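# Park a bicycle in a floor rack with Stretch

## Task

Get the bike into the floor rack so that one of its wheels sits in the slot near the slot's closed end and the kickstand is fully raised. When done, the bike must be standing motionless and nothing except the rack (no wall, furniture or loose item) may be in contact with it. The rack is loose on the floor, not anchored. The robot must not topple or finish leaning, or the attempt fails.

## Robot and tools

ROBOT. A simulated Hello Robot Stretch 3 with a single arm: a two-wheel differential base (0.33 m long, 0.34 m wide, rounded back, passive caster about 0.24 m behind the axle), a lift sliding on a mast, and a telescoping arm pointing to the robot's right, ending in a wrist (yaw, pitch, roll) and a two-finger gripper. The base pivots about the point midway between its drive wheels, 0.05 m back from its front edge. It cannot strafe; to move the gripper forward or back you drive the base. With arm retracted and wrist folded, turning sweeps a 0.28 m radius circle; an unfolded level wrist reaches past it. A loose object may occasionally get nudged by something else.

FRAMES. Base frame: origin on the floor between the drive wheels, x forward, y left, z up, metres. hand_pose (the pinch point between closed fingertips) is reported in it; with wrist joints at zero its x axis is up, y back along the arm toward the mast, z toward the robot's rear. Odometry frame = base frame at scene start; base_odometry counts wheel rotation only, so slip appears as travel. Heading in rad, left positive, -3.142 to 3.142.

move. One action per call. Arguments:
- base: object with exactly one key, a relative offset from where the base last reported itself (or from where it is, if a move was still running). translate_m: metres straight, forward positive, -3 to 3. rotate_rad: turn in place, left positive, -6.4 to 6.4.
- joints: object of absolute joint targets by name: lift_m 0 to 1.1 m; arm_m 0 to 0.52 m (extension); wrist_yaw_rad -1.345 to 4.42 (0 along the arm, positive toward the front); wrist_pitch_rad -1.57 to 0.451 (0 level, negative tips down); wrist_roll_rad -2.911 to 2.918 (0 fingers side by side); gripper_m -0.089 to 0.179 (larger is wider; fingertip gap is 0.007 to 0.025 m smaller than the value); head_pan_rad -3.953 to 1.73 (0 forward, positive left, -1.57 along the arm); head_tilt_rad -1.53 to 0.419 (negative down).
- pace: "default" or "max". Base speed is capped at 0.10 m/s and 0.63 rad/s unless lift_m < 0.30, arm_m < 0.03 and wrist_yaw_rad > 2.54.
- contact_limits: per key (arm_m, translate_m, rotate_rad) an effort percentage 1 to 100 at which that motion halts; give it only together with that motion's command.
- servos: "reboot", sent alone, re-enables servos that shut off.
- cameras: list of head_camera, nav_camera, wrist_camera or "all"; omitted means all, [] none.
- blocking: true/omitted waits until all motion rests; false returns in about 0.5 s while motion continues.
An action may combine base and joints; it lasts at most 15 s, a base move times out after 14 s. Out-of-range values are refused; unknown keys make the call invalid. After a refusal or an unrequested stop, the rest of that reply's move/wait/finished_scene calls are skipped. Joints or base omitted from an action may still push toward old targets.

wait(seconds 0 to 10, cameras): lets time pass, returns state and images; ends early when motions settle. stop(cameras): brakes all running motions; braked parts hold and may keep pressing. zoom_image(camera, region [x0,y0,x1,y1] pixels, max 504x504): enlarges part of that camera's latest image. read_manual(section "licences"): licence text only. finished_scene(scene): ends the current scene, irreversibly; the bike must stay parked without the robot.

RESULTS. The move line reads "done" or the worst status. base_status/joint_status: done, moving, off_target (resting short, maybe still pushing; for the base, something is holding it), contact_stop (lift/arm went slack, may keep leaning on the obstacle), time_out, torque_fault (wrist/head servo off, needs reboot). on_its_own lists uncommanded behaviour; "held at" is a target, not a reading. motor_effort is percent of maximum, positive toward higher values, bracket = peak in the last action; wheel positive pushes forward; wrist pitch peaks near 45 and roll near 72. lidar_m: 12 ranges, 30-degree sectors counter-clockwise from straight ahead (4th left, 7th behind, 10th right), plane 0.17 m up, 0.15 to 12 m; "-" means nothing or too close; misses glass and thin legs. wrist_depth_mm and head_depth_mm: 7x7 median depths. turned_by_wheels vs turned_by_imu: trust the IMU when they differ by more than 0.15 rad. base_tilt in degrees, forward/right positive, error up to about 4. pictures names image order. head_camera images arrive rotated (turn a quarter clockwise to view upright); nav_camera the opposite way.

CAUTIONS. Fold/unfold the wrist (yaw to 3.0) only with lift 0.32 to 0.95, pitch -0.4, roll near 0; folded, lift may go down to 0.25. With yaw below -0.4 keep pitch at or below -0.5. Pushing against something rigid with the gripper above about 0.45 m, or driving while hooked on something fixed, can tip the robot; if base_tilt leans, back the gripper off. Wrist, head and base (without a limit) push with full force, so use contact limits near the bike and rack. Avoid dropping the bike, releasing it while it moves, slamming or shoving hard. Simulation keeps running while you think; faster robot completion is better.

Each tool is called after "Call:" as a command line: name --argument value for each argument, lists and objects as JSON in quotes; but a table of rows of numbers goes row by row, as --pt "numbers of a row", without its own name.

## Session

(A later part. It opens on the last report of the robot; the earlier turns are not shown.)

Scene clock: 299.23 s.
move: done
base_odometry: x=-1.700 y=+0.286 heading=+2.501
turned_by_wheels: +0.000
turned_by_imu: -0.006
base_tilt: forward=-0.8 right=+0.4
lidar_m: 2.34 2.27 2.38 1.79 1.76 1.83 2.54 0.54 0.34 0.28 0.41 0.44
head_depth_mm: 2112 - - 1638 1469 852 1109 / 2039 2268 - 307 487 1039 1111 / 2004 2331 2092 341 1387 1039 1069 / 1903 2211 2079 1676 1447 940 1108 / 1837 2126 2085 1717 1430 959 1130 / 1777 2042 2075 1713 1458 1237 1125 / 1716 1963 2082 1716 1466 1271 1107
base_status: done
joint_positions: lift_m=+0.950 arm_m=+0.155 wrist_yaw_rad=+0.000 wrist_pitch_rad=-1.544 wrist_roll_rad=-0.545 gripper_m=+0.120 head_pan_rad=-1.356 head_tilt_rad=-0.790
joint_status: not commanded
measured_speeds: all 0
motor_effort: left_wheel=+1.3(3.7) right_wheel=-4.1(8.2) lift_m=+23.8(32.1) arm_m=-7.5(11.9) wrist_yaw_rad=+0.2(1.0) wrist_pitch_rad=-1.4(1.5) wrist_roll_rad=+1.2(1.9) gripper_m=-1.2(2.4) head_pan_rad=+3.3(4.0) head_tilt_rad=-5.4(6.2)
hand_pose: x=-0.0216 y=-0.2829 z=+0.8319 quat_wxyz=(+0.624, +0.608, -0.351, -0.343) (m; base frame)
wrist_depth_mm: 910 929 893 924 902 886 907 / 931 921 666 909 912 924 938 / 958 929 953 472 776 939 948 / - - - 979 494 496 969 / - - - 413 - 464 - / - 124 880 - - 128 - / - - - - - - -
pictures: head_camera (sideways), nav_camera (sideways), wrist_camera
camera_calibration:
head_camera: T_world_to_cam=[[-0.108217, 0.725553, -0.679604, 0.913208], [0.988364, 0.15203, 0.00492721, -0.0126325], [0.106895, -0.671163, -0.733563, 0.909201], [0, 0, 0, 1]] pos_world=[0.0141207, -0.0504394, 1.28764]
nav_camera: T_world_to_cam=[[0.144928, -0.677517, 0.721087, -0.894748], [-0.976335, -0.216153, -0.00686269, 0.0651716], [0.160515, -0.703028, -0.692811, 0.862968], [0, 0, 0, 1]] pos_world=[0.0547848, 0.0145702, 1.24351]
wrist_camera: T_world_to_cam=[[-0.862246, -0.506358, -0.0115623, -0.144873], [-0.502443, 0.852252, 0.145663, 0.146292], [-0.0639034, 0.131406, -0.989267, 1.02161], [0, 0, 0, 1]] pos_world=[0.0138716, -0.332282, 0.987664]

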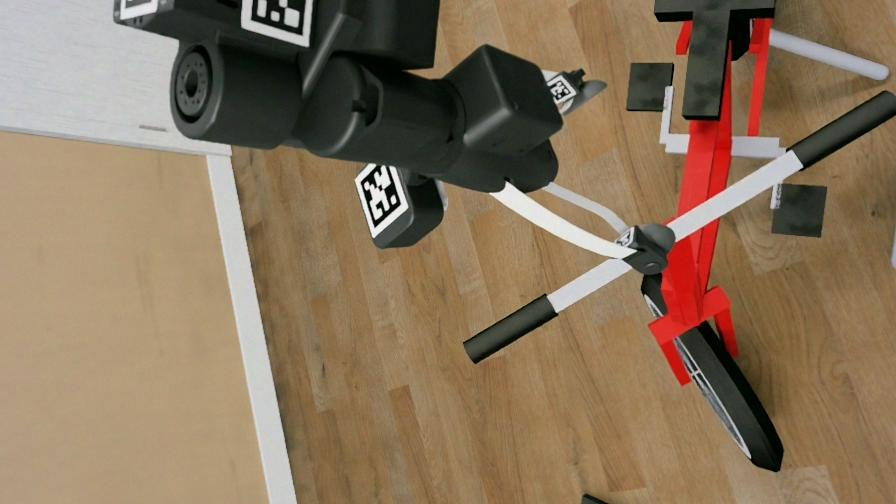

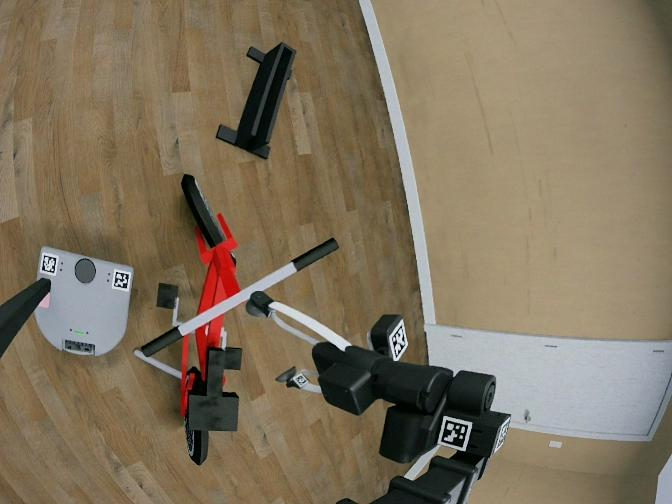

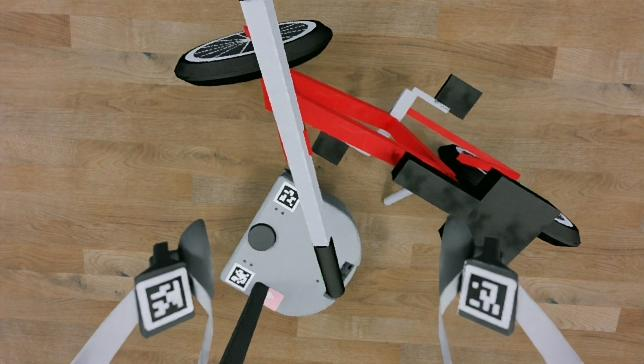

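Call:
move --base '{"translate_m": 0.024}' --joints '{"wrist_roll_rad": -0.77, "arm_m": 0.158, "lift_m": 0.82}' --cameras '["wrist_camera", "head_camera"]'

Scene clock: 327.10 s.
move: done
base_odometry: x=-1.720 y=+0.301 heading=+2.501
turned_by_wheels: +0.000
turned_by_imu: -0.001
base_tilt: forward=-0.8 right=+0.5
lidar_m: 2.32 2.25 2.36 1.80 1.78 1.84 2.56 0.54 0.30 0.29 0.40 0.42
head_depth_mm: 2114 2438 2101 337 361 1032 1109 / 2033 2364 2084 352 382 1033 1074 / 1980 2318 2077 1644 426 992 1087 / 1892 2191 2102 1722 1376 779 1126 / 1840 2108 2080 1717 1439 997 1125 / 1765 2038 2083 1715 1459 1272 1124 / 1707 1959 2069 1723 1467 1269 1123
base_status: done
joint_positions: lift_m=+0.820 arm_m=+0.158 wrist_yaw_rad=+0.000 wrist_pitch_rad=-1.544 wrist_roll_rad=-0.764 gripper_m=+0.120 head_pan_rad=-1.356 head_tilt_rad=-0.790
joint_status: all done
measured_speeds: all 0
motor_effort: left_wheel=+5.8(9.2) right_wheel=-1.4(3.0) lift_m=+25.2(26.5) arm_m=+11.9(14.5) wrist_yaw_rad=+0.6(0.8) wrist_pitch_rad=-1.2(1.5) wrist_roll_rad=-2.2(4.1) gripper_m=-0.2(1.8) head_pan_rad=+3.2(3.9) head_tilt_rad=-3.2(6.0)
hand_pose: x=-0.0215 y=-0.2859 z=+0.7019 quat_wxyz=(+0.659, +0.642, -0.281, -0.274) (m; base frame)
wrist_depth_mm: 803 785 519 149 790 773 790 / 821 817 799 164 804 809 818 / 821 811 848 187 625 823 825 / 854 864 861 203 393 865 839 / 877 861 696 242 877 453 857 / 905 124 138 894 897 128 874 / 945 544 905 928 920 365 348
pictures: head_camera (sideways), wrist_camera
camera_calibration:
head_camera: T_world_to_cam=[[-0.108218, 0.725553, -0.679604, 0.913208], [0.988363, 0.152032, 0.00492721, -0.0126325], [0.106896, -0.671162, -0.733563, 0.909201], [0, 0, 0, 1]] pos_world=[0.0141207, -0.0504394, 1.28764]
wrist_camera: T_world_to_cam=[[-0.731835, -0.681444, -0.00717965, -0.19817], [-0.674603, 0.722914, 0.149351, 0.124519], [-0.0965839, 0.114144, -0.988758, 0.887406], [0, 0, 0, 1]] pos_world=[0.0246824, -0.32635, 0.85741]

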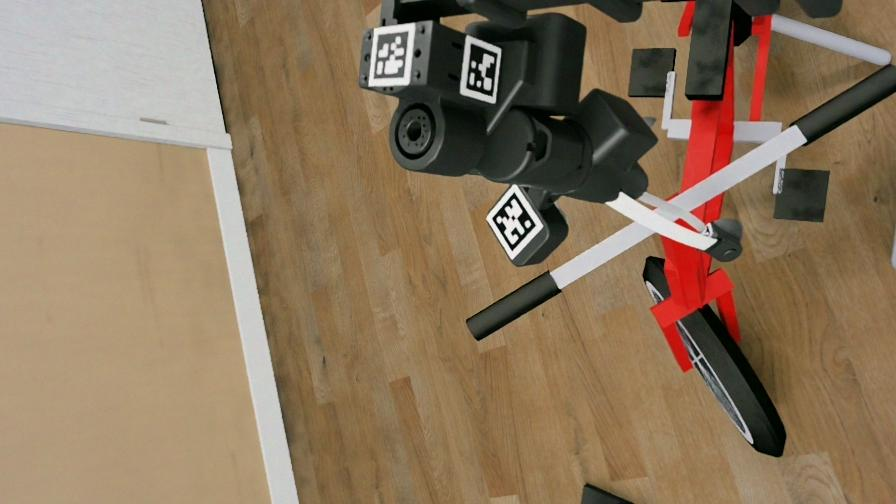

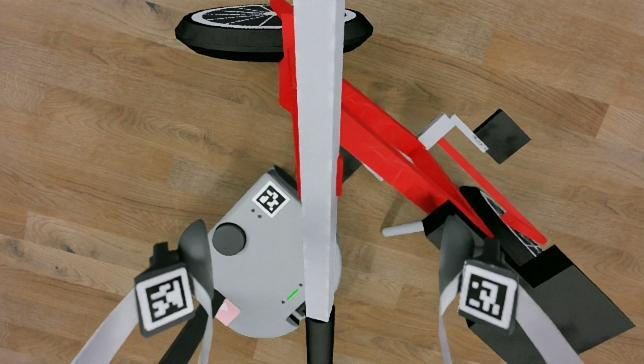

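Call:
move --joints '{"lift_m": 0.755}' --cameras '["wrist_camera"]'

Call:
move --joints '{"gripper_m": -0.089}' --cameras '["wrist_camera"]'

Call:
move --joints '{"arm_m": 0.225, "lift_m": 0.767}' --cameras '["wrist_camera"]'

Scene clock: 334.10 s.
move: done
base_odometry: x=-1.720 y=+0.301 heading=+2.501
turned_by_wheels: +0.000
turned_by_imu: -0.001
base_tilt: forward=-0.8 right=+0.5
lidar_m: 2.32 2.26 2.36 1.81 1.78 1.84 2.55 0.54 0.29 0.28 0.40 0.42
head_depth_mm: 2098 2422 2086 1720 371 335 1073 / 2021 2363 2084 1688 411 1033 1074 / 1978 2320 2095 1725 433 622 1086 / 1888 2202 2097 1724 1384 755 1127 / 1828 2130 2084 1705 1424 996 1131 / 1789 2032 2103 1717 1460 1274 1123 / 1700 1969 2070 1718 1463 1271 1127
base_status: not commanded
joint_positions: lift_m=+0.755 arm_m=+0.158 wrist_yaw_rad=+0.000 wrist_pitch_rad=-1.544 wrist_roll_rad=-0.764 gripper_m=+0.120 head_pan_rad=-1.356 head_tilt_rad=-0.790
joint_status: all done
measured_speeds: all 0
motor_effort: left_wheel=+5.0(5.7) right_wheel=-0.8(1.9) lift_m=+23.0(31.7) arm_m=+9.0(10.5) wrist_yaw_rad=-0.1(0.9) wrist_pitch_rad=-1.3(1.4) wrist_roll_rad=-2.4(2.5) gripper_m=+0.0(2.1) head_pan_rad=+2.5(4.0) head_tilt_rad=-3.7(5.8)
hand_pose: x=-0.0215 y=-0.2859 z=+0.6369 quat_wxyz=(+0.659, +0.642, -0.281, -0.274) (m; base frame)
wrist_depth_mm: 731 731 445 96 734 718 720 / 763 738 749 105 751 761 744 / 761 795 765 112 558 567 785 / 789 792 805 126 318 766 796 / 814 818 640 145 787 376 808 / 846 124 - 166 846 128 308 / 856 540 644 200 854 125 281
pictures: wrist_camera
camera_calibration:
wrist_camera: T_world_to_cam=[[-0.731828, -0.681451, -0.00717946, -0.198639], [-0.67461, 0.722908, 0.149351, 0.134224], [-0.0965853, 0.114143, -0.988758, 0.823142], [0, 0, 0, 1]] pos_world=[0.0246829, -0.326349, 0.792416]

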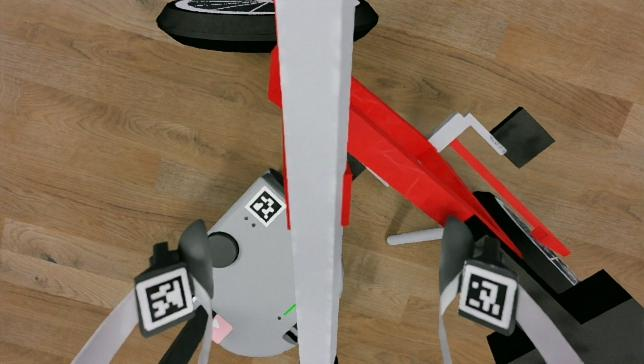

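Scene clock: 336.93 s.
move: done
base_odometry: x=-1.720 y=+0.301 heading=+2.501
turned_by_wheels: +0.000
turned_by_imu: +0.000
base_tilt: forward=-0.9 right=+0.5
lidar_m: 2.32 2.25 2.37 1.81 1.78 1.84 2.56 0.54 0.30 0.29 0.40 0.42
head_depth_mm: 2106 2452 2084 1730 371 335 1061 / 2028 2371 2076 1685 411 1030 1074 / 1976 2317 2075 1724 434 615 1093 / 1900 2203 2101 1712 653 1055 1125 / 1823 2119 2074 1717 1429 995 1123 / 1761 2027 2078 1722 1464 1267 1125 / 1715 1945 2081 1720 1459 1277 1120
base_status: not commanded
joint_positions: lift_m=+0.755 arm_m=+0.158 wrist_yaw_rad=+0.000 wrist_pitch_rad=-1.545 wrist_roll_rad=-0.764 gripper_m=-0.087 head_pan_rad=-1.356 head_tilt_rad=-0.790
joint_status: all done
measured_speeds: all 0
motor_effort: left_wheel=+4.8(5.9) right_wheel=-4.0(4.6) lift_m=+35.0(41.6) arm_m=+8.0(10.0) wrist_yaw_rad=+0.3(1.0) wrist_pitch_rad=-1.1(1.6) wrist_roll_rad=-2.2(2.7) gripper_m=-44.3(100.0) head_pan_rad=+3.8(4.0) head_tilt_rad=-4.9(6.3)
hand_pose: x=-0.0215 y=-0.2856 z=+0.6370 quat_wxyz=(+0.659, +0.642, -0.281, -0.274) (m; base frame)
wrist_depth_mm: 727 740 443 94 722 752 718 / 760 766 752 102 756 746 744 / 772 784 767 111 545 556 769 / 809 805 806 125 323 779 795 / 823 815 656 141 807 330 782 / 849 835 125 130 826 286 306 / 874 868 111 187 861 328 281
pictures: wrist_camera
camera_calibration:
wrist_camera: T_world_to_cam=[[-0.731825, -0.681447, -0.00781758, -0.198067], [-0.674613, 0.722765, 0.150027, 0.133571], [-0.0965855, 0.115068, -0.988651, 0.823356], [0, 0, 0, 1]] pos_world=[0.0246829, -0.326254, 0.792424]

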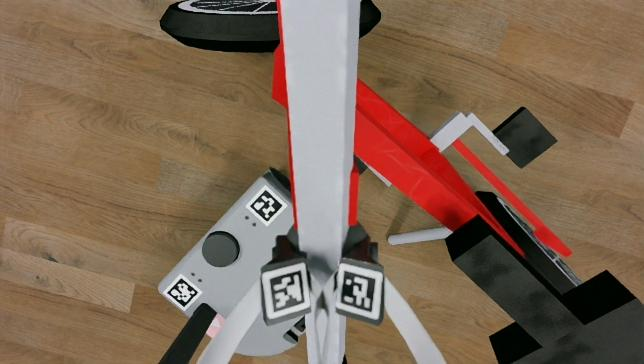

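Scene clock: 338.60 s.
move: contact_stop
base_odometry: x=-1.720 y=+0.301 heading=+2.501
turned_by_wheels: +0.000
turned_by_imu: -0.013
base_tilt: forward=-0.8 right=+0.5
lidar_m: 2.33 2.25 2.36 1.81 1.77 1.83 2.56 0.61 0.30 0.29 0.42 0.44
head_depth_mm: 2123 2479 2105 414 376 781 1073 / 2032 2371 2091 436 1377 930 1105 / 2001 2316 2092 535 549 1028 1086 / 1909 2206 2086 1705 1405 1201 1134 / 1837 2112 2086 1673 1462 1206 1129 / 1770 2017 2082 1720 1459 1274 1127 / 1717 1947 2096 1725 1460 1274 1120
base_status: not commanded
joint_positions: lift_m=+0.772 arm_m=+0.225 wrist_yaw_rad=+0.004 wrist_pitch_rad=-1.556 wrist_roll_rad=-0.770 gripper_m=-0.084 head_pan_rad=-1.356 head_tilt_rad=-0.790
joint_status: lift_m contact_stop (moved +0.017 of +0.012); the others done
measured_speeds: all 0
on_its_own: lift_m is slack since a contact_stop (your +0.767 is given up)
motor_effort: left_wheel=-0.2(5.6) right_wheel=+9.4(13.5) lift_m=+27.7(54.2) arm_m=+17.0(20.2) wrist_yaw_rad=-3.8(4.1) wrist_pitch_rad=+1.0(2.7) wrist_roll_rad=-0.3(2.5) gripper_m=-15.0(44.8) head_pan_rad=+2.9(3.7) head_tilt_rad=-4.6(5.8)
hand_pose: x=-0.0216 y=-0.3499 z=+0.6544 quat_wxyz=(+0.657, +0.647, -0.276, -0.272) (m; base frame)
wrist_depth_mm: 744 735 440 101 742 750 745 / 795 753 781 108 764 756 757 / 794 797 797 118 773 762 794 / 806 803 836 132 334 807 806 / 845 832 831 146 721 618 844 / 897 869 669 129 851 292 832 / 902 878 98 188 870 309 290
pictures: wrist_camera
camera_calibration:
wrist_camera: T_world_to_cam=[[-0.724778, -0.688816, -0.0151086, -0.239432], [-0.681984, 0.714126, 0.157868, 0.169008], [-0.0979526, 0.124723, -0.987345, 0.850519], [0, 0, 0, 1]] pos_world=[0.0250367, -0.391697, 0.809456]

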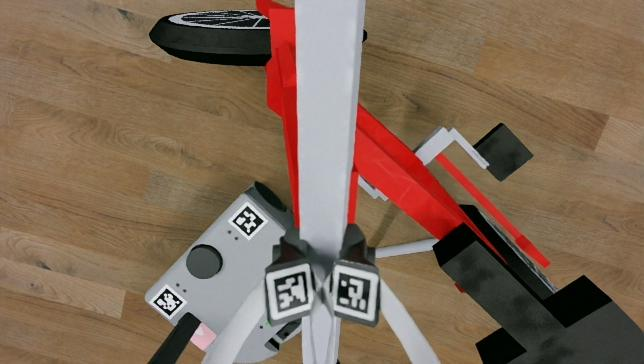

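Call:
move --joints '{"arm_m": 0.295}' --cameras '["wrist_camera"]'

Call:
move --joints '{"arm_m": 0.363}' --cameras '["wrist_camera"]'

Call:
move --joints '{"arm_m": 0.43}' --cameras '["head_camera", "wrist_camera"]'

Scene clock: 346.97 s.
move: done
base_odometry: x=-1.720 y=+0.301 heading=+2.501
turned_by_wheels: +0.000
turned_by_imu: -0.001
base_tilt: forward=-0.8 right=+0.5
lidar_m: 2.33 2.26 2.35 1.81 1.78 1.83 2.56 0.64 0.49 0.52 0.44 0.44
head_depth_mm: 2136 2462 467 405 797 859 1092 / 2029 2353 473 515 1473 1057 1124 / 1978 2313 2086 564 709 1226 1105 / 1918 2210 2090 1642 960 1250 1125 / 1830 2132 2077 1673 1465 1208 1124 / 1777 2034 2068 1718 1463 1226 1121 / 1716 1950 2069 1727 1457 1275 1126
base_status: not commanded
joint_positions: lift_m=+0.783 arm_m=+0.295 wrist_yaw_rad=+0.004 wrist_pitch_rad=-1.555 wrist_roll_rad=-0.770 gripper_m=-0.084 head_pan_rad=-1.356 head_tilt_rad=-0.790
joint_status: all done
measured_speeds: all 0
on_its_own: lift_m is slack since a contact_stop (your +0.767 is given up)
motor_effort: left_wheel=-0.5(1.1) right_wheel=+6.3(9.8) lift_m=+27.9(29.0) arm_m=+14.3(20.2) wrist_yaw_rad=-2.9(4.4) wrist_pitch_rad=+0.8(1.1) wrist_roll_rad=-0.1(0.8) gripper_m=-16.1(17.7) head_pan_rad=+2.8(3.7) head_tilt_rad=-2.8(6.0)
hand_pose: x=-0.0216 y=-0.4200 z=+0.6647 quat_wxyz=(+0.657, +0.647, -0.276, -0.273) (m; base frame)
wrist_depth_mm: 775 763 747 108 755 733 735 / 786 790 439 115 773 762 776 / 818 793 796 125 804 786 788 / 826 826 814 137 601 803 832 / 826 870 837 147 351 824 846 / 871 845 682 130 294 298 853 / 902 877 - 182 874 303 300
pictures: wrist_camera
camera_calibration:
wrist_camera: T_world_to_cam=[[-0.725117, -0.688467, -0.0148011, -0.287624], [-0.681633, 0.714532, 0.157546, 0.217859], [-0.0978895, 0.124328, -0.987401, 0.869221], [0, 0, 0, 1]] pos_world=[0.0250262, -0.461756, 0.819689]

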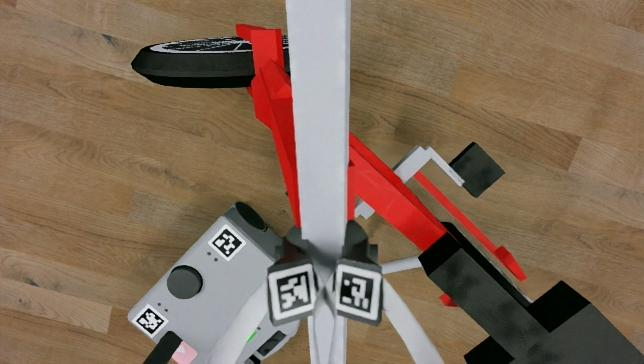

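Scene clock: 348.63 s.
move: done
base_odometry: x=-1.720 y=+0.301 heading=+2.501
turned_by_wheels: +0.000
turned_by_imu: +0.000
base_tilt: forward=-0.8 right=+0.5
lidar_m: 2.32 2.26 2.36 1.81 1.78 1.83 2.57 0.66 0.49 0.54 0.44 0.44
head_depth_mm: 2137 2432 480 403 833 1040 1094 / 2053 2377 519 1643 1157 1134 1130 / 1978 2314 2027 712 1377 1207 1111 / 1921 2211 2100 1629 958 1275 1126 / 1833 2116 2085 1718 1461 1202 1126 / 1770 2044 2071 1711 1464 1202 1124 / 1712 1960 2079 1713 1459 1271 1123
base_status: not commanded
joint_positions: lift_m=+0.785 arm_m=+0.363 wrist_yaw_rad=+0.003 wrist_pitch_rad=-1.555 wrist_roll_rad=-0.770 gripper_m=-0.084 head_pan_rad=-1.356 head_tilt_rad=-0.790
joint_status: all done
measured_speeds: all 0
on_its_own: lift_m is slack since a contact_stop (your +0.767 is given up)
motor_effort: left_wheel=-0.4(0.8) right_wheel=+2.3(7.0) lift_m=+27.9(29.3) arm_m=+11.7(17.0) wrist_yaw_rad=-2.1(3.7) wrist_pitch_rad=+0.8(0.9) wrist_roll_rad=-0.4(0.7) gripper_m=-14.9(16.9) head_pan_rad=+3.1(3.5) head_tilt_rad=-4.8(6.2)
hand_pose: x=-0.0216 y=-0.4881 z=+0.6676 quat_wxyz=(+0.657, +0.646, -0.277, -0.273) (m; base frame)
wrist_depth_mm: 765 766 781 113 739 754 750 / 783 772 459 780 781 758 770 / 806 811 787 129 803 787 779 / 835 831 815 144 624 808 805 / 857 843 842 147 356 835 833 / 870 873 - 129 298 602 853 / 889 881 - 175 877 306 309
pictures: wrist_camera
camera_calibration:
wrist_camera: T_world_to_cam=[[-0.726008, -0.687534, -0.0144527, -0.334265], [-0.680706, 0.715495, 0.157182, 0.266832], [-0.0977271, 0.123953, -0.987464, 0.880441], [0, 0, 0, 1]] pos_world=[0.0249981, -0.529869, 0.822631]

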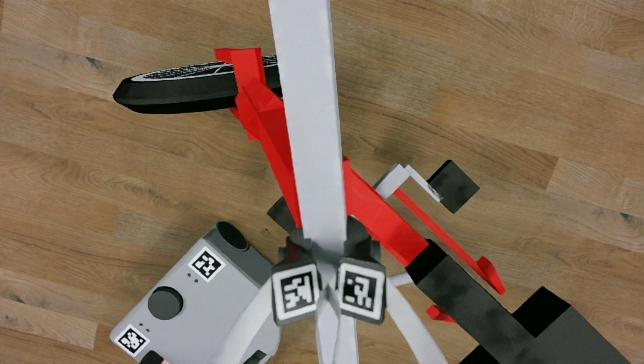

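Scene clock: 350.30 s.
move: done
base_odometry: x=-1.720 y=+0.301 heading=+2.501
turned_by_wheels: +0.000
turned_by_imu: +0.000
base_tilt: forward=-0.8 right=+0.5
lidar_m: 2.33 2.25 2.36 1.81 1.77 1.84 2.57 0.69 0.48 0.55 0.45 0.46
head_depth_mm: 2121 2361 485 400 735 1071 1090 / 2052 2229 578 1717 1158 1206 1129 / 1985 2301 684 799 1431 1208 1130 / 1903 2200 2079 1678 1008 1276 1126 / 1830 2116 2084 1721 1433 1205 1132 / 1779 2044 2095 1713 1465 1199 1126 / 1709 1947 2072 1710 1461 1274 1125
base_status: not commanded
joint_positions: lift_m=+0.785 arm_m=+0.430 wrist_yaw_rad=+0.002 wrist_pitch_rad=-1.523 wrist_roll_rad=-0.770 gripper_m=-0.084 head_pan_rad=-1.356 head_tilt_rad=-0.790
joint_status: all done
measured_speeds: all 0
on_its_own: lift_m is slack since a contact_stop (your +0.767 is given up)
motor_effort: left_wheel=+1.0(2.5) right_wheel=-3.1(3.4) lift_m=+28.8(30.2) arm_m=+10.6(14.2) wrist_yaw_rad=-1.0(2.6) wrist_pitch_rad=-5.1(5.5) wrist_roll_rad=-0.5(0.6) gripper_m=-17.0(17.7) head_pan_rad=+3.9(3.9) head_tilt_rad=-5.7(5.9)
hand_pose: x=-0.0215 y=-0.5633 z=+0.6664 quat_wxyz=(+0.667, +0.636, -0.281, -0.269) (m; base frame)
wrist_depth_mm: 766 770 759 122 765 764 775 / 759 782 782 129 790 788 786 / 793 479 318 137 785 808 795 / 842 821 827 147 801 831 823 / 834 824 844 149 855 870 826 / 876 849 788 128 304 845 861 / 880 712 100 175 303 314 885
pictures: head_camera (sideways), wrist_camera
camera_calibration:
head_camera: T_world_to_cam=[[-0.108285, 0.725686, -0.679451, 0.91301], [0.988356, 0.15208, 0.0049142, -0.0126155], [0.106897, -0.671007, -0.733704, 0.909385], [0, 0, 0, 1]] pos_world=[0.0141226, -0.0504361, 1.28763]
wrist_camera: T_world_to_cam=[[-0.72639, -0.687242, 0.00754357, -0.400492], [-0.680319, 0.720545, 0.134097, 0.339104], [-0.0975925, 0.0922746, -0.99094, 0.873093], [0, 0, 0, 1]] pos_world=[0.0249928, -0.600138, 0.82273]

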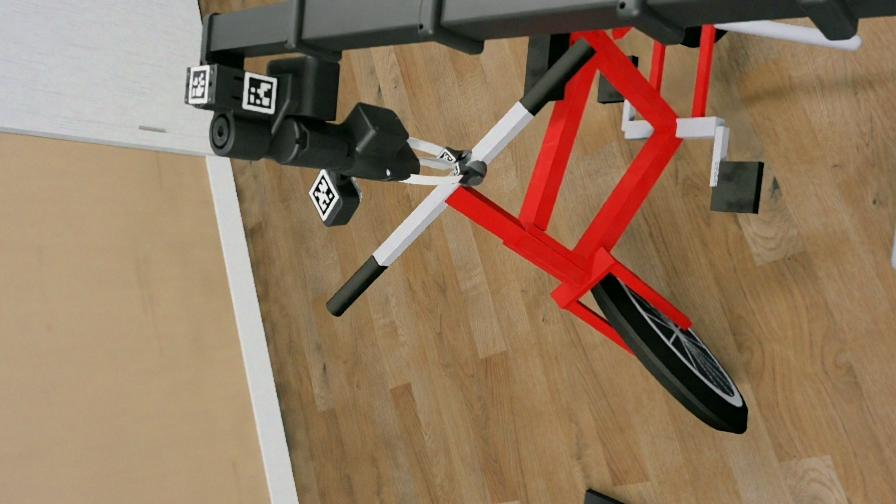

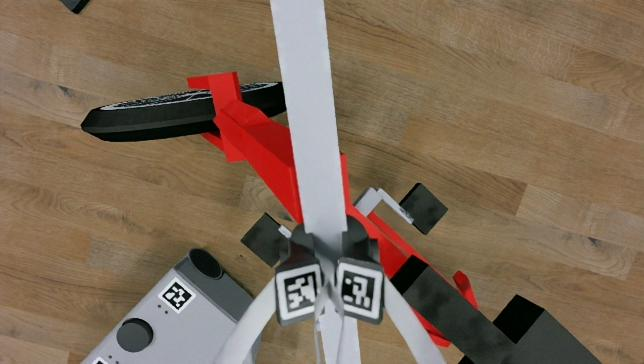

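Call:
move --joints '{"wrist_roll_rad": -0.5}' --cameras '["wrist_camera"]'

Call:
move --joints '{"wrist_roll_rad": -0.25}' --cameras '["wrist_camera"]'

Call:
move --joints '{"wrist_roll_rad": 0.0}' --cameras '["wrist_camera"]'

Call:
move --joints '{"wrist_roll_rad": 0.2}' --cameras '["wrist_camera", "head_camera"]'

Scene clock: 356.77 s.
move: off_target
base_odometry: x=-1.720 y=+0.301 heading=+2.501
turned_by_wheels: +0.000
turned_by_imu: -0.001
base_tilt: forward=-0.8 right=+0.5
lidar_m: 2.33 2.26 2.36 1.81 1.78 1.83 2.56 0.69 0.48 0.55 0.46 0.48
head_depth_mm: 2135 2390 485 400 881 1070 1088 / 2033 2191 577 1690 1163 1203 1127 / 1990 2289 691 809 1407 1208 1125 / 1913 2214 2082 1682 1010 1279 1130 / 1846 2121 2081 1712 1433 1209 1123 / 1783 2037 2071 1719 1459 1112 1125 / 1711 1971 2085 1714 1464 1274 1128
base_status: not commanded
joint_positions: lift_m=+0.785 arm_m=+0.430 wrist_yaw_rad=+0.007 wrist_pitch_rad=-1.516 wrist_roll_rad=-0.524 gripper_m=-0.084 head_pan_rad=-1.356 head_tilt_rad=-0.790
joint_status: wrist_roll_rad off_target (ended at -0.524, target -0.500)
measured_speeds: all 0
on_its_own: lift_m is slack since a contact_stop (your +0.767 is given up)
motor_effort: left_wheel=+2.7(3.6) right_wheel=-4.8(5.3) lift_m=+28.8(29.6) arm_m=+8.0(8.8) wrist_yaw_rad=-5.9(5.9) wrist_pitch_rad=-6.4(6.8) wrist_roll_rad=+7.5(7.9) gripper_m=-15.5(16.2) head_pan_rad=+2.4(3.4) head_tilt_rad=-4.7(5.1)
hand_pose: x=-0.0216 y=-0.5651 z=+0.6663 quat_wxyz=(+0.630, +0.597, -0.361, -0.342) (m; base frame)
wrist_depth_mm: 755 763 123 774 748 777 769 / 795 783 130 772 781 789 793 / 816 798 278 797 807 804 798 / 806 828 426 151 788 825 811 / 830 829 832 151 352 820 855 / 831 854 847 130 300 302 310 / 878 846 - 172 875 318 309
pictures: wrist_camera
camera_calibration:
wrist_camera: T_world_to_cam=[[-0.869655, -0.493657, 0.00158814, -0.291484], [-0.489851, 0.86334, 0.121202, 0.433708], [-0.0612034, 0.104626, -0.992627, 0.882048], [0, 0, 0, 1]] pos_world=[0.012946, -0.610616, 0.823441]

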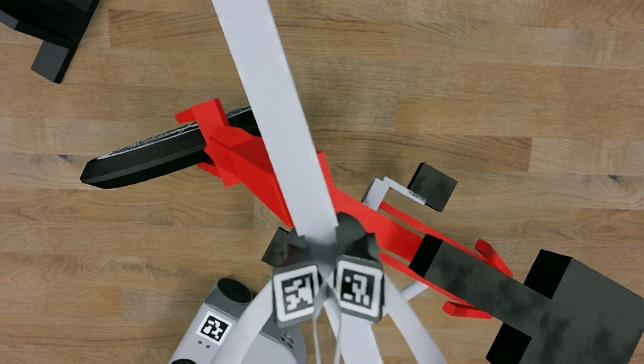

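Scene clock: 357.50 s.
move: off_target
base_odometry: x=-1.720 y=+0.301 heading=+2.501
turned_by_wheels: +0.000
turned_by_imu: +0.000
base_tilt: forward=-0.8 right=+0.6
lidar_m: 2.33 2.26 2.36 1.80 1.78 1.83 2.56 0.69 0.49 0.55 0.49 0.51
head_depth_mm: 2135 2377 481 401 878 1071 1089 / 2033 2190 576 1686 1004 1211 1122 / 1982 2307 697 814 1404 1209 1133 / 1915 2190 2086 1687 1010 1274 1127 / 1852 2135 2088 1725 1470 1227 1126 / 1778 2021 2079 1714 1460 1111 1124 / 1718 1952 2081 1716 1461 1269 1128
base_status: not commanded
joint_positions: lift_m=+0.786 arm_m=+0.430 wrist_yaw_rad=+0.016 wrist_pitch_rad=-1.513 wrist_roll_rad=-0.289 gripper_m=-0.084 head_pan_rad=-1.356 head_tilt_rad=-0.790
joint_status: wrist_roll_rad off_target (ended at -0.289, target -0.250)
measured_speeds: translate_m=+0.000 rotate_rad=+0.000 lift_m=+0.001 arm_m=+0.000 wrist_yaw_rad=+0.000 wrist_pitch_rad=+0.000 wrist_roll_rad=+0.000 head_pan_rad=+0.000 head_tilt_rad=+0.000
on_its_own: lift_m is slack since a contact_stop (your +0.767 is given up); wrist_yaw_rad is at rest, and its effort (-13.7) is outside its rest range (-9 to +9)
motor_effort: left_wheel=+4.6(4.7) right_wheel=-6.1(6.5) lift_m=+26.7(29.3) arm_m=+7.7(8.4) wrist_yaw_rad=-13.7(14.2) wrist_pitch_rad=-6.7(7.0) wrist_roll_rad=+12.7(13.6) gripper_m=-15.1(16.5) head_pan_rad=+3.1(4.0) head_tilt_rad=-4.6(5.6)
hand_pose: x=-0.0217 y=-0.5656 z=+0.6676 quat_wxyz=(+0.586, +0.554, -0.430, -0.406) (m; base frame)
wrist_depth_mm: 782 774 129 797 773 773 778 / 764 777 132 790 787 796 779 / 799 796 138 806 806 792 811 / 823 810 273 161 633 841 817 / 862 840 833 150 345 297 300 / 860 863 847 130 847 439 300 / 883 882 117 166 877 888 300
pictures: wrist_camera
camera_calibration:
wrist_camera: T_world_to_cam=[[-0.957901, -0.286943, -0.00947293, -0.169477], [-0.286119, 0.951389, 0.113994, 0.493026], [-0.0236972, 0.111905, -0.993436, 0.888866], [0, 0, 0, 1]] pos_world=[-0.000214144, -0.617158, 0.825224]

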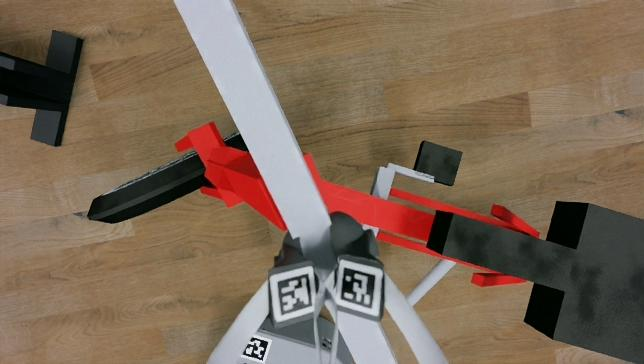

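Scene clock: 358.40 s.
move: off_target
base_odometry: x=-1.720 y=+0.301 heading=+2.501
turned_by_wheels: +0.000
turned_by_imu: +0.000
base_tilt: forward=-0.8 right=+0.6
lidar_m: 2.32 2.26 2.36 1.81 1.78 1.83 2.56 0.69 0.49 0.54 0.52 2.09
head_depth_mm: 2137 2372 461 397 880 1069 1088 / 2050 2210 573 1718 931 1207 1122 / 1992 2276 1969 834 1377 1212 1126 / 1921 2219 2087 1718 1013 1260 1121 / 1848 2120 2095 1736 1426 1228 1123 / 1766 2036 2091 1718 1468 1209 1127 / 1706 1947 2076 1713 1460 1268 1122
base_status: not commanded
joint_positions: lift_m=+0.790 arm_m=+0.430 wrist_yaw_rad=+0.017 wrist_pitch_rad=-1.517 wrist_roll_rad=-0.035 gripper_m=-0.084 head_pan_rad=-1.356 head_tilt_rad=-0.790
joint_status: wrist_roll_rad off_target (ended at -0.035, target +0.000)
measured_speeds: translate_m=+0.000 rotate_rad=+0.000 lift_m=+0.001 arm_m=+0.000 wrist_yaw_rad=+0.000 wrist_pitch_rad=+0.000 wrist_roll_rad=+0.000 head_pan_rad=+0.000 head_tilt_rad=+0.000
on_its_own: lift_m is slack since a contact_stop (your +0.767 is given up); wrist_yaw_rad is at rest, and its effort (-14.8) is outside its rest range (-9 to +9)
motor_effort: left_wheel=+5.1(6.3) right_wheel=-5.1(9.2) lift_m=+28.0(28.0) arm_m=+6.4(7.9) wrist_yaw_rad=-14.8(18.8) wrist_pitch_rad=-6.2(6.9) wrist_roll_rad=+11.1(17.8) gripper_m=-16.1(16.9) head_pan_rad=+2.8(3.5) head_tilt_rad=-5.0(5.5)
hand_pose: x=-0.0218 y=-0.5647 z=+0.6712 quat_wxyz=(+0.526, +0.499, -0.500, -0.474) (m; base frame)
wrist_depth_mm: 796 778 138 775 762 769 766 / 809 807 140 776 789 796 791 / 815 806 143 824 788 811 792 / 829 836 275 318 354 292 291 / 859 840 858 152 820 667 290 / 873 866 834 130 842 841 859 / 872 860 886 162 165 846 856
pictures: wrist_camera
camera_calibration:
wrist_camera: T_world_to_cam=[[-0.998973, -0.038618, -0.023697, -0.0203495], [-0.0410989, 0.9925, 0.115133, 0.519507], [0.0190731, 0.115989, -0.993067, 0.895247], [0, 0, 0, 1]] pos_world=[-0.0160526, -0.620235, 0.828746]

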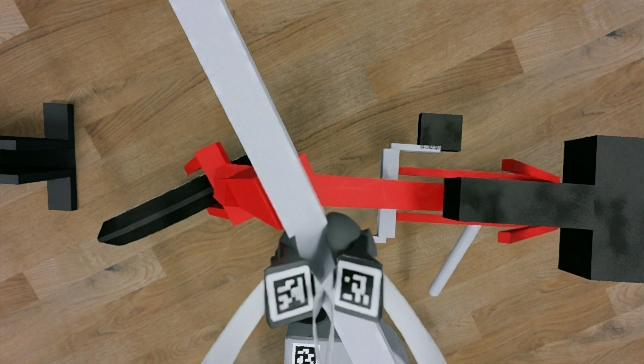

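Scene clock: 359.43 s.
move: off_target
base_odometry: x=-1.720 y=+0.301 heading=+2.501
turned_by_wheels: +0.000
turned_by_imu: +0.000
base_tilt: forward=-0.8 right=+0.5
lidar_m: 2.33 2.26 2.36 1.81 1.78 1.84 2.56 0.68 0.49 0.53 0.53 2.08
head_depth_mm: 2128 2283 456 401 880 1075 1090 / 2052 2179 574 1726 1024 1227 1125 / 1981 2278 1912 851 1061 1210 1120 / 1899 2212 2091 1715 1049 1255 1125 / 1839 2124 2086 1710 1469 1222 1132 / 1757 2037 2090 1711 1466 1223 1125 / 1703 1952 2060 1709 1460 1270 1126
base_status: not commanded
joint_positions: lift_m=+0.794 arm_m=+0.430 wrist_yaw_rad=+0.013 wrist_pitch_rad=-1.521 wrist_roll_rad=+0.173 gripper_m=-0.084 head_pan_rad=-1.356 head_tilt_rad=-0.790
joint_status: wrist_roll_rad off_target (ended at +0.173, target +0.200)
measured_speeds: translate_m=+0.000 rotate_rad=+0.000 lift_m=+0.001 arm_m=+0.000 wrist_yaw_rad=+0.000 wrist_pitch_rad=+0.000 wrist_roll_rad=+0.000 head_pan_rad=+0.000 head_tilt_rad=+0.000
on_its_own: lift_m is slack since a contact_stop (your +0.767 is given up); wrist_yaw_rad is at rest, and its effort (-11.6) is outside its rest range (-9 to +9)
motor_effort: left_wheel=+5.5(7.0) right_wheel=-3.5(8.4) lift_m=+27.9(28.1) arm_m=+5.4(6.5) wrist_yaw_rad=-11.6(17.2) wrist_pitch_rad=-5.4(6.3) wrist_roll_rad=+9.0(17.0) gripper_m=-15.8(17.6) head_pan_rad=+3.1(4.0) head_tilt_rad=-5.1(5.5)
hand_pose: x=-0.0218 y=-0.5636 z=+0.6751 quat_wxyz=(+0.470, +0.447, -0.551, -0.525) (m; base frame)
wrist_depth_mm: 778 768 145 787 795 775 776 / 802 819 147 782 784 801 766 / 820 813 149 812 798 622 284 / 827 818 422 317 348 287 284 / 860 844 861 154 833 833 827 / 877 876 847 129 859 865 842 / 900 905 895 160 109 853 871
pictures: head_camera (sideways), wrist_camera
camera_calibration:
head_camera: T_world_to_cam=[[-0.108285, 0.725686, -0.679451, 0.91301], [0.988356, 0.15208, 0.0049142, -0.0126155], [0.106897, -0.671007, -0.733704, 0.909385], [0, 0, 0, 1]] pos_world=[0.0141226, -0.0504361, 1.28763]
wrist_camera: T_world_to_cam=[[-0.984628, 0.171346, -0.0338884, 0.105319], [0.1662, 0.978774, 0.119915, 0.511499], [0.0537159, 0.112439, -0.992206, 0.897222], [0, 0, 0, 1]] pos_world=[-0.0295055, -0.61957, 0.832461]

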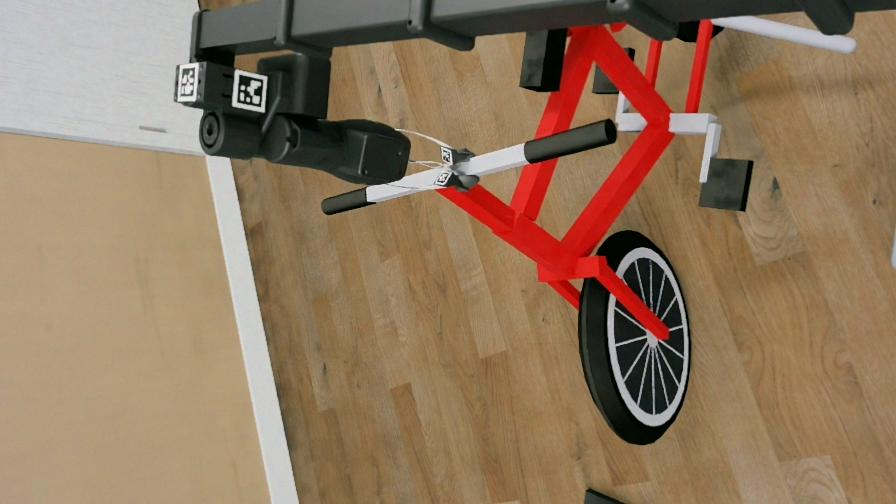

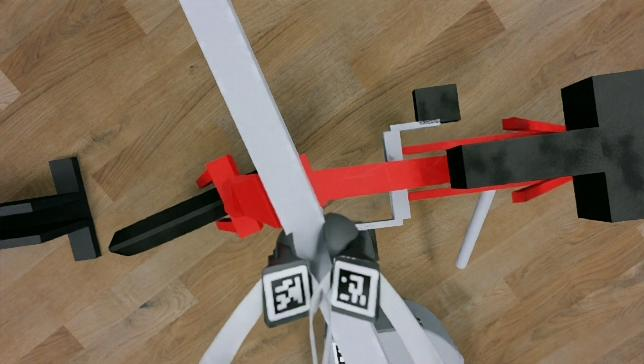

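Call:
move --joints '{"wrist_roll_rad": 0.37}' --cameras '["wrist_camera"]'

Call:
move --joints '{"arm_m": 0.365}' --cameras '["wrist_camera"]'

Call:
move --joints '{"wrist_roll_rad": 0.12, "head_pan_rad": -0.75}' --cameras '["wrist_camera", "head_camera"]'

Scene clock: 366.77 s.
move: off_target
base_odometry: x=-1.720 y=+0.301 heading=+2.501
turned_by_wheels: +0.000
turned_by_imu: -0.001
base_tilt: forward=-0.8 right=+0.6
lidar_m: 2.32 2.26 2.36 1.80 1.78 1.84 2.55 0.68 0.50 0.51 0.53 2.08
head_depth_mm: 2140 573 456 416 893 1085 1095 / 2049 557 573 1716 1382 1229 1130 / 1989 2303 1976 853 1041 1235 1129 / 1913 2225 2082 1710 1047 1231 1125 / 1836 2125 2077 1711 1120 1229 1127 / 1770 2033 2081 1724 1159 1248 1131 / 1713 1949 2070 1727 1457 1270 1121
base_status: not commanded
joint_positions: lift_m=+0.797 arm_m=+0.430 wrist_yaw_rad=+0.011 wrist_pitch_rad=-1.519 wrist_roll_rad=+0.348 gripper_m=-0.084 head_pan_rad=-1.356 head_tilt_rad=-0.790
joint_status: wrist_roll_rad off_target (ended at +0.348, target +0.370)
measured_speeds: translate_m=+0.000 rotate_rad=+0.000 lift_m=+0.001 arm_m=+0.000 wrist_yaw_rad=+0.000 wrist_pitch_rad=+0.000 wrist_roll_rad=+0.000 head_pan_rad=+0.000 head_tilt_rad=+0.000
on_its_own: lift_m is slack since a contact_stop (your +0.767 is given up); wrist_yaw_rad is at rest, and its effort (-9.5) is outside its rest range (-9 to +9)
motor_effort: left_wheel=+5.5(6.4) right_wheel=-2.9(7.2) lift_m=+28.0(28.0) arm_m=+2.7(4.3) wrist_yaw_rad=-9.5(14.8) wrist_pitch_rad=-5.9(6.4) wrist_roll_rad=+7.1(13.7) gripper_m=-16.7(18.2) head_pan_rad=+2.8(3.6) head_tilt_rad=-3.8(6.0)
hand_pose: x=-0.0218 y=-0.5640 z=+0.6788 quat_wxyz=(+0.419, +0.399, -0.591, -0.562) (m; base frame)
wrist_depth_mm: 803 801 154 777 787 763 292 / 824 789 155 787 775 792 279 / 812 809 824 812 614 285 281 / 850 820 585 316 815 829 811 / 872 851 499 155 850 843 821 / 884 872 846 130 844 851 841 / 921 900 123 155 95 858 861
pictures: wrist_camera
camera_calibration:
wrist_camera: T_world_to_cam=[[-0.938644, 0.342222, -0.042795, 0.20897], [0.335199, 0.934431, 0.120337, 0.489856], [0.0811707, 0.0986084, -0.99181, 0.893474], [0, 0, 0, 1]] pos_world=[-0.0405754, -0.617355, 0.836152]

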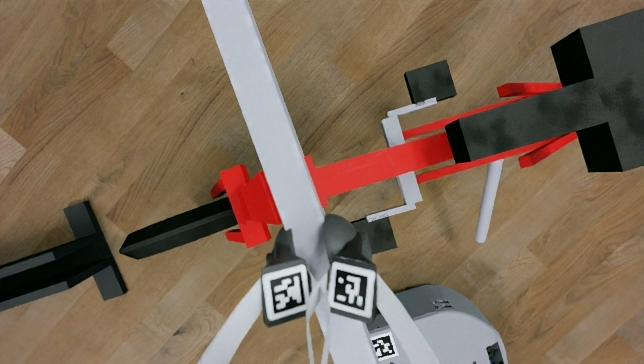

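Scene clock: 368.40 s.
move: done
base_odometry: x=-1.720 y=+0.301 heading=+2.501
turned_by_wheels: +0.000
turned_by_imu: +0.000
base_tilt: forward=-0.8 right=+0.6
lidar_m: 2.32 2.26 2.36 1.81 1.77 1.84 2.56 0.66 0.51 0.49 0.51 2.09
head_depth_mm: 2139 2396 460 421 856 1212 1088 / 2051 2316 514 1686 1407 1126 1135 / 1989 2308 2016 1603 877 1208 1127 / 1909 2208 2085 1719 1021 1233 1129 / 1837 2129 2081 1714 1461 1226 1130 / 1770 2041 2070 1715 1464 1244 1124 / 1727 1970 2078 1704 1461 1278 1122
base_status: not commanded
joint_positions: lift_m=+0.800 arm_m=+0.365 wrist_yaw_rad=+0.009 wrist_pitch_rad=-1.553 wrist_roll_rad=+0.350 gripper_m=-0.084 head_pan_rad=-1.356 head_tilt_rad=-0.790
joint_status: all done
measured_speeds: all 0
on_its_own: lift_m is slack since a contact_stop (your +0.767 is given up)
motor_effort: left_wheel=+5.3(6.5) right_wheel=-2.3(3.2) lift_m=+28.0(28.8) arm_m=-11.5(15.7) wrist_yaw_rad=-7.9(9.6) wrist_pitch_rad=+0.4(6.9) wrist_roll_rad=+6.4(7.2) gripper_m=-17.7(17.7) head_pan_rad=+2.8(4.3) head_tilt_rad=-3.6(6.3)
hand_pose: x=-0.0218 y=-0.4903 z=+0.6819 quat_wxyz=(+0.412, +0.404, -0.582, -0.573) (m; base frame)
wrist_depth_mm: 781 782 141 767 765 759 276 / 832 789 145 781 801 279 277 / 826 817 802 320 337 400 298 / 832 832 435 163 830 835 828 / 848 860 876 153 833 842 837 / 891 884 863 129 124 865 857 / 949 899 921 161 109 895 905
pictures: wrist_camera
camera_calibration:
wrist_camera: T_world_to_cam=[[-0.937257, 0.347272, -0.0308568, 0.178174], [0.339009, 0.928447, 0.151851, 0.396266], [0.0813823, 0.131862, -0.987922, 0.902952], [0, 0, 0, 1]] pos_world=[-0.0408272, -0.548852, 0.83737]

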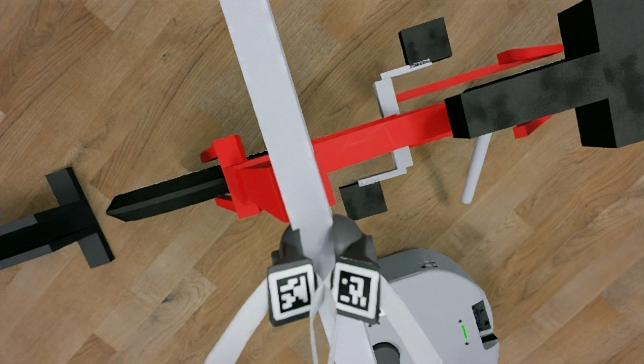

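Scene clock: 369.33 s.
move: done
base_odometry: x=-1.720 y=+0.301 heading=+2.501
turned_by_wheels: +0.000
turned_by_imu: +0.000
base_tilt: forward=-0.8 right=+0.5
lidar_m: 2.32 2.25 2.36 1.80 1.78 1.84 2.57 0.66 0.51 0.49 0.51 2.09
head_depth_mm: 1702 1959 2112 1721 1467 936 1069 / 1760 1993 2084 1726 1470 1103 1134 / 1784 2074 2077 1722 1185 1231 1128 / 1838 2135 2088 1726 1461 1278 1128 / 1882 2196 2089 1721 1423 1276 1122 / 1936 2259 2090 1588 1458 1270 1130 / 1979 2343 2079 1649 1464 1274 1125
base_status: not commanded
joint_positions: lift_m=+0.800 arm_m=+0.365 wrist_yaw_rad=+0.005 wrist_pitch_rad=-1.554 wrist_roll_rad=+0.122 gripper_m=-0.084 head_pan_rad=-0.756 head_tilt_rad=-0.790
joint_status: all done
measured_speeds: all 0
on_its_own: lift_m is slack since a contact_stop (your +0.767 is given up)
motor_effort: left_wheel=+5.3(6.2) right_wheel=-2.4(3.3) lift_m=+28.0(29.5) arm_m=-9.9(12.2) wrist_yaw_rad=-4.0(8.5) wrist_pitch_rad=+0.7(0.8) wrist_roll_rad=-0.8(4.2) gripper_m=-16.7(17.6) head_pan_rad=+3.0(5.1) head_tilt_rad=-4.6(6.5)
hand_pose: x=-0.0217 y=-0.4902 z=+0.6819 quat_wxyz=(+0.474, +0.466, -0.533, -0.524) (m; base frame)
wrist_depth_mm: 785 775 783 767 764 775 767 / 787 794 784 791 799 781 314 / 820 827 530 147 605 290 286 / 821 851 473 152 834 835 290 / 872 843 860 153 859 861 857 / 871 883 873 129 870 888 898 / 938 882 899 162 108 925 906
pictures: head_camera (sideways), wrist_camera
camera_calibration:
head_camera: T_world_to_cam=[[-0.498953, 0.537951, -0.679451, 0.915393], [0.730072, 0.683353, 0.00491421, -0.01104], [0.466949, -0.493596, -0.733704, 0.907188], [0, 0, 0, 1]] pos_world=[0.041188, -0.037108, 1.28763]
wrist_camera: T_world_to_cam=[[-0.99104, 0.130805, -0.0270014, 0.0683261], [0.125271, 0.980444, 0.15178, 0.416993], [0.0463269, 0.147037, -0.988045, 0.9097], [0, 0, 0, 1]] pos_world=[-0.0266668, -0.551536, 0.837379]

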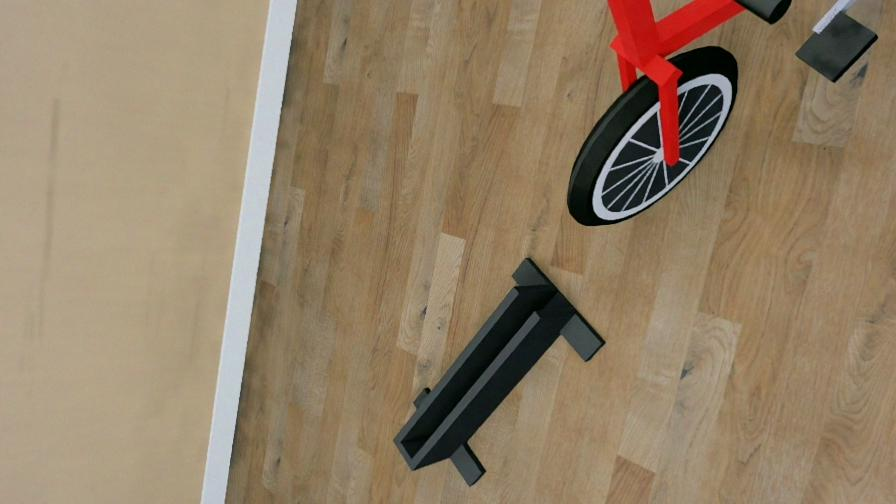

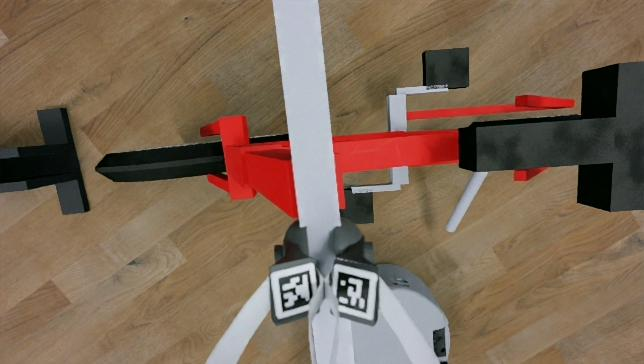

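Call:
move --joints '{"wrist_roll_rad": 0.27, "gripper_m": -0.089}' --cameras '["wrist_camera"]'

Call:
move --base '{"translate_m": 0.1}' --joints '{"arm_m": 0.375}' --cameras '["wrist_camera", "head_camera"]'

Scene clock: 400.17 s.
move: off_target
base_odometry: x=-1.720 y=+0.301 heading=+2.501
turned_by_wheels: +0.000
turned_by_imu: -0.001
base_tilt: forward=-0.8 right=+0.5
lidar_m: 2.33 2.26 2.37 1.81 1.78 1.83 2.57 0.66 0.51 0.49 0.51 2.09
head_depth_mm: 1715 1952 2087 1726 1465 919 1070 / 1757 2013 2072 1718 1470 1097 1122 / 1796 2049 2103 1723 1200 1242 1129 / 1835 2136 2085 1706 1466 1274 1128 / 1875 2201 2075 1727 1424 1276 1128 / 1940 2263 2085 1581 1466 1272 1131 / 1987 2343 2075 1645 1460 1268 1122
base_status: not commanded
joint_positions: lift_m=+0.800 arm_m=+0.365 wrist_yaw_rad=+0.005 wrist_pitch_rad=-1.555 wrist_roll_rad=+0.250 gripper_m=-0.087 head_pan_rad=-0.756 head_tilt_rad=-0.790
joint_status: wrist_roll_rad off_target (ended at +0.250, target +0.270); the others done
measured_speeds: all 0
on_its_own: lift_m is slack since a contact_stop (your +0.767 is given up)
motor_effort: left_wheel=+5.5(5.8) right_wheel=-2.4(3.2) lift_m=+29.1(29.1) arm_m=-4.9(6.6) wrist_yaw_rad=-4.6(4.7) wrist_pitch_rad=+0.8(0.8) wrist_roll_rad=+6.5(7.7) gripper_m=-42.5(65.9) head_pan_rad=+2.8(3.7) head_tilt_rad=-4.7(5.7)
hand_pose: x=-0.0218 y=-0.4900 z=+0.6820 quat_wxyz=(+0.439, +0.432, -0.561, -0.553) (m; base frame)
wrist_depth_mm: 769 754 758 763 762 763 767 / 801 817 794 791 784 789 280 / 831 835 795 311 341 288 285 / 841 838 361 151 848 849 819 / 859 841 880 152 849 866 848 / 875 887 887 129 125 844 862 / 931 926 895 161 107 892 870
pictures: wrist_camera
camera_calibration:
wrist_camera: T_world_to_cam=[[-0.966363, 0.255557, -0.0288652, 0.13121], [0.248398, 0.956542, 0.152731, 0.407116], [0.0666423, 0.140423, -0.987846, 0.90675], [0, 0, 0, 1]] pos_world=[-0.0347579, -0.550284, 0.837338]

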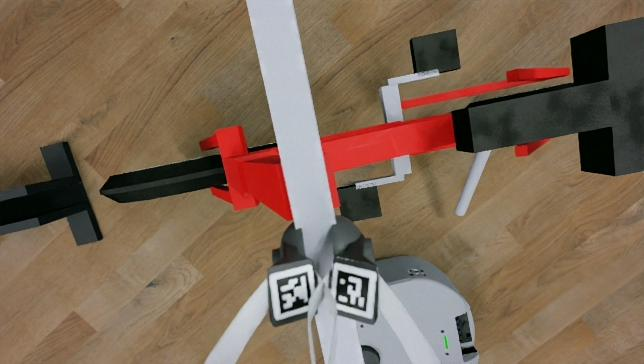

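Scene clock: 402.27 s.
move: done
base_odometry: x=-1.800 y=+0.361 heading=+2.501
turned_by_wheels: +0.000
turned_by_imu: +0.000
base_tilt: forward=-0.8 right=+0.5
lidar_m: 2.23 2.17 2.27 1.86 1.82 1.89 2.64 0.66 0.51 0.49 0.51 2.04
head_depth_mm: 1667 1912 2087 1719 1469 996 1074 / 1697 1961 2101 1723 1475 1108 1126 / 1764 2023 2095 1726 1209 1244 1127 / 1798 2094 2086 1716 1426 1274 1127 / 1831 2149 2086 1728 1413 1275 1127 / 1881 2220 2079 1570 1460 1265 1127 / 1946 2301 2079 1711 1457 1269 1116
base_status: done
joint_positions: lift_m=+0.800 arm_m=+0.375 wrist_yaw_rad=+0.006 wrist_pitch_rad=-1.554 wrist_roll_rad=+0.253 gripper_m=-0.084 head_pan_rad=-0.756 head_tilt_rad=-0.790
joint_status: all done
measured_speeds: all 0
on_its_own: lift_m is slack since a contact_stop (your +0.767 is given up)
motor_effort: left_wheel=+5.3(8.3) right_wheel=-2.3(9.0) lift_m=+28.5(29.2) arm_m=+11.0(13.8) wrist_yaw_rad=-4.5(5.5) wrist_pitch_rad=+0.8(0.8) wrist_roll_rad=+5.1(6.5) gripper_m=-14.2(42.4) head_pan_rad=+3.4(4.1) head_tilt_rad=-4.4(6.0)
hand_pose: x=-0.0218 y=-0.5000 z=+0.6823 quat_wxyz=(+0.438, +0.431, -0.562, -0.554) (m; base frame)
wrist_depth_mm: 768 799 760 770 765 775 755 / 810 789 786 784 791 788 279 / 812 805 800 316 344 287 283 / 839 519 399 152 845 834 816 / 856 836 860 154 852 857 836 / 912 907 878 129 124 883 877 / 919 904 898 161 106 899 887
pictures: head_camera (sideways), wrist_camera
camera_calibration:
head_camera: T_world_to_cam=[[-0.499048, 0.537864, -0.679451, 0.915393], [0.729952, 0.683481, 0.0049142, -0.0110392], [0.467035, -0.493514, -0.733704, 0.907188], [0, 0, 0, 1]] pos_world=[0.0411944, -0.0371018, 1.28763]
wrist_camera: T_world_to_cam=[[-0.96559, 0.258453, -0.0289317, 0.135279], [0.251257, 0.955799, 0.152705, 0.416366], [0.0671198, 0.140181, -0.987848, 0.908393], [0, 0, 0, 1]] pos_world=[-0.0349617, -0.560264, 0.837687]

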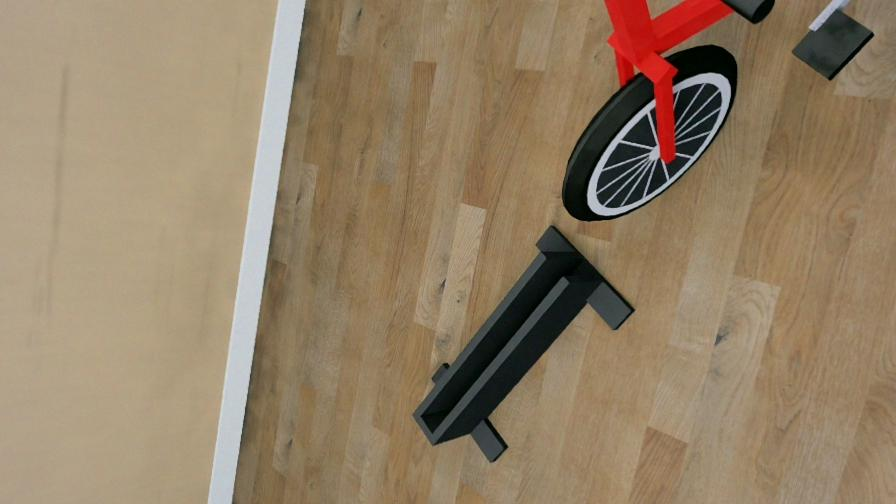

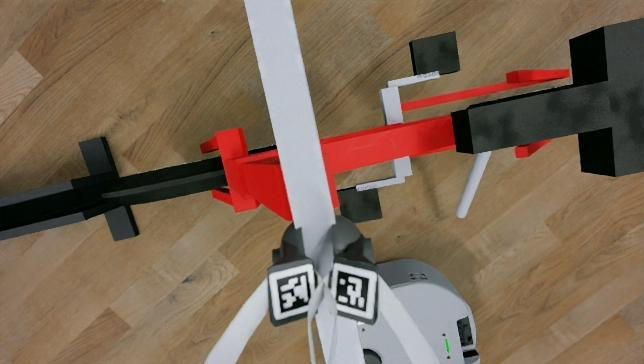

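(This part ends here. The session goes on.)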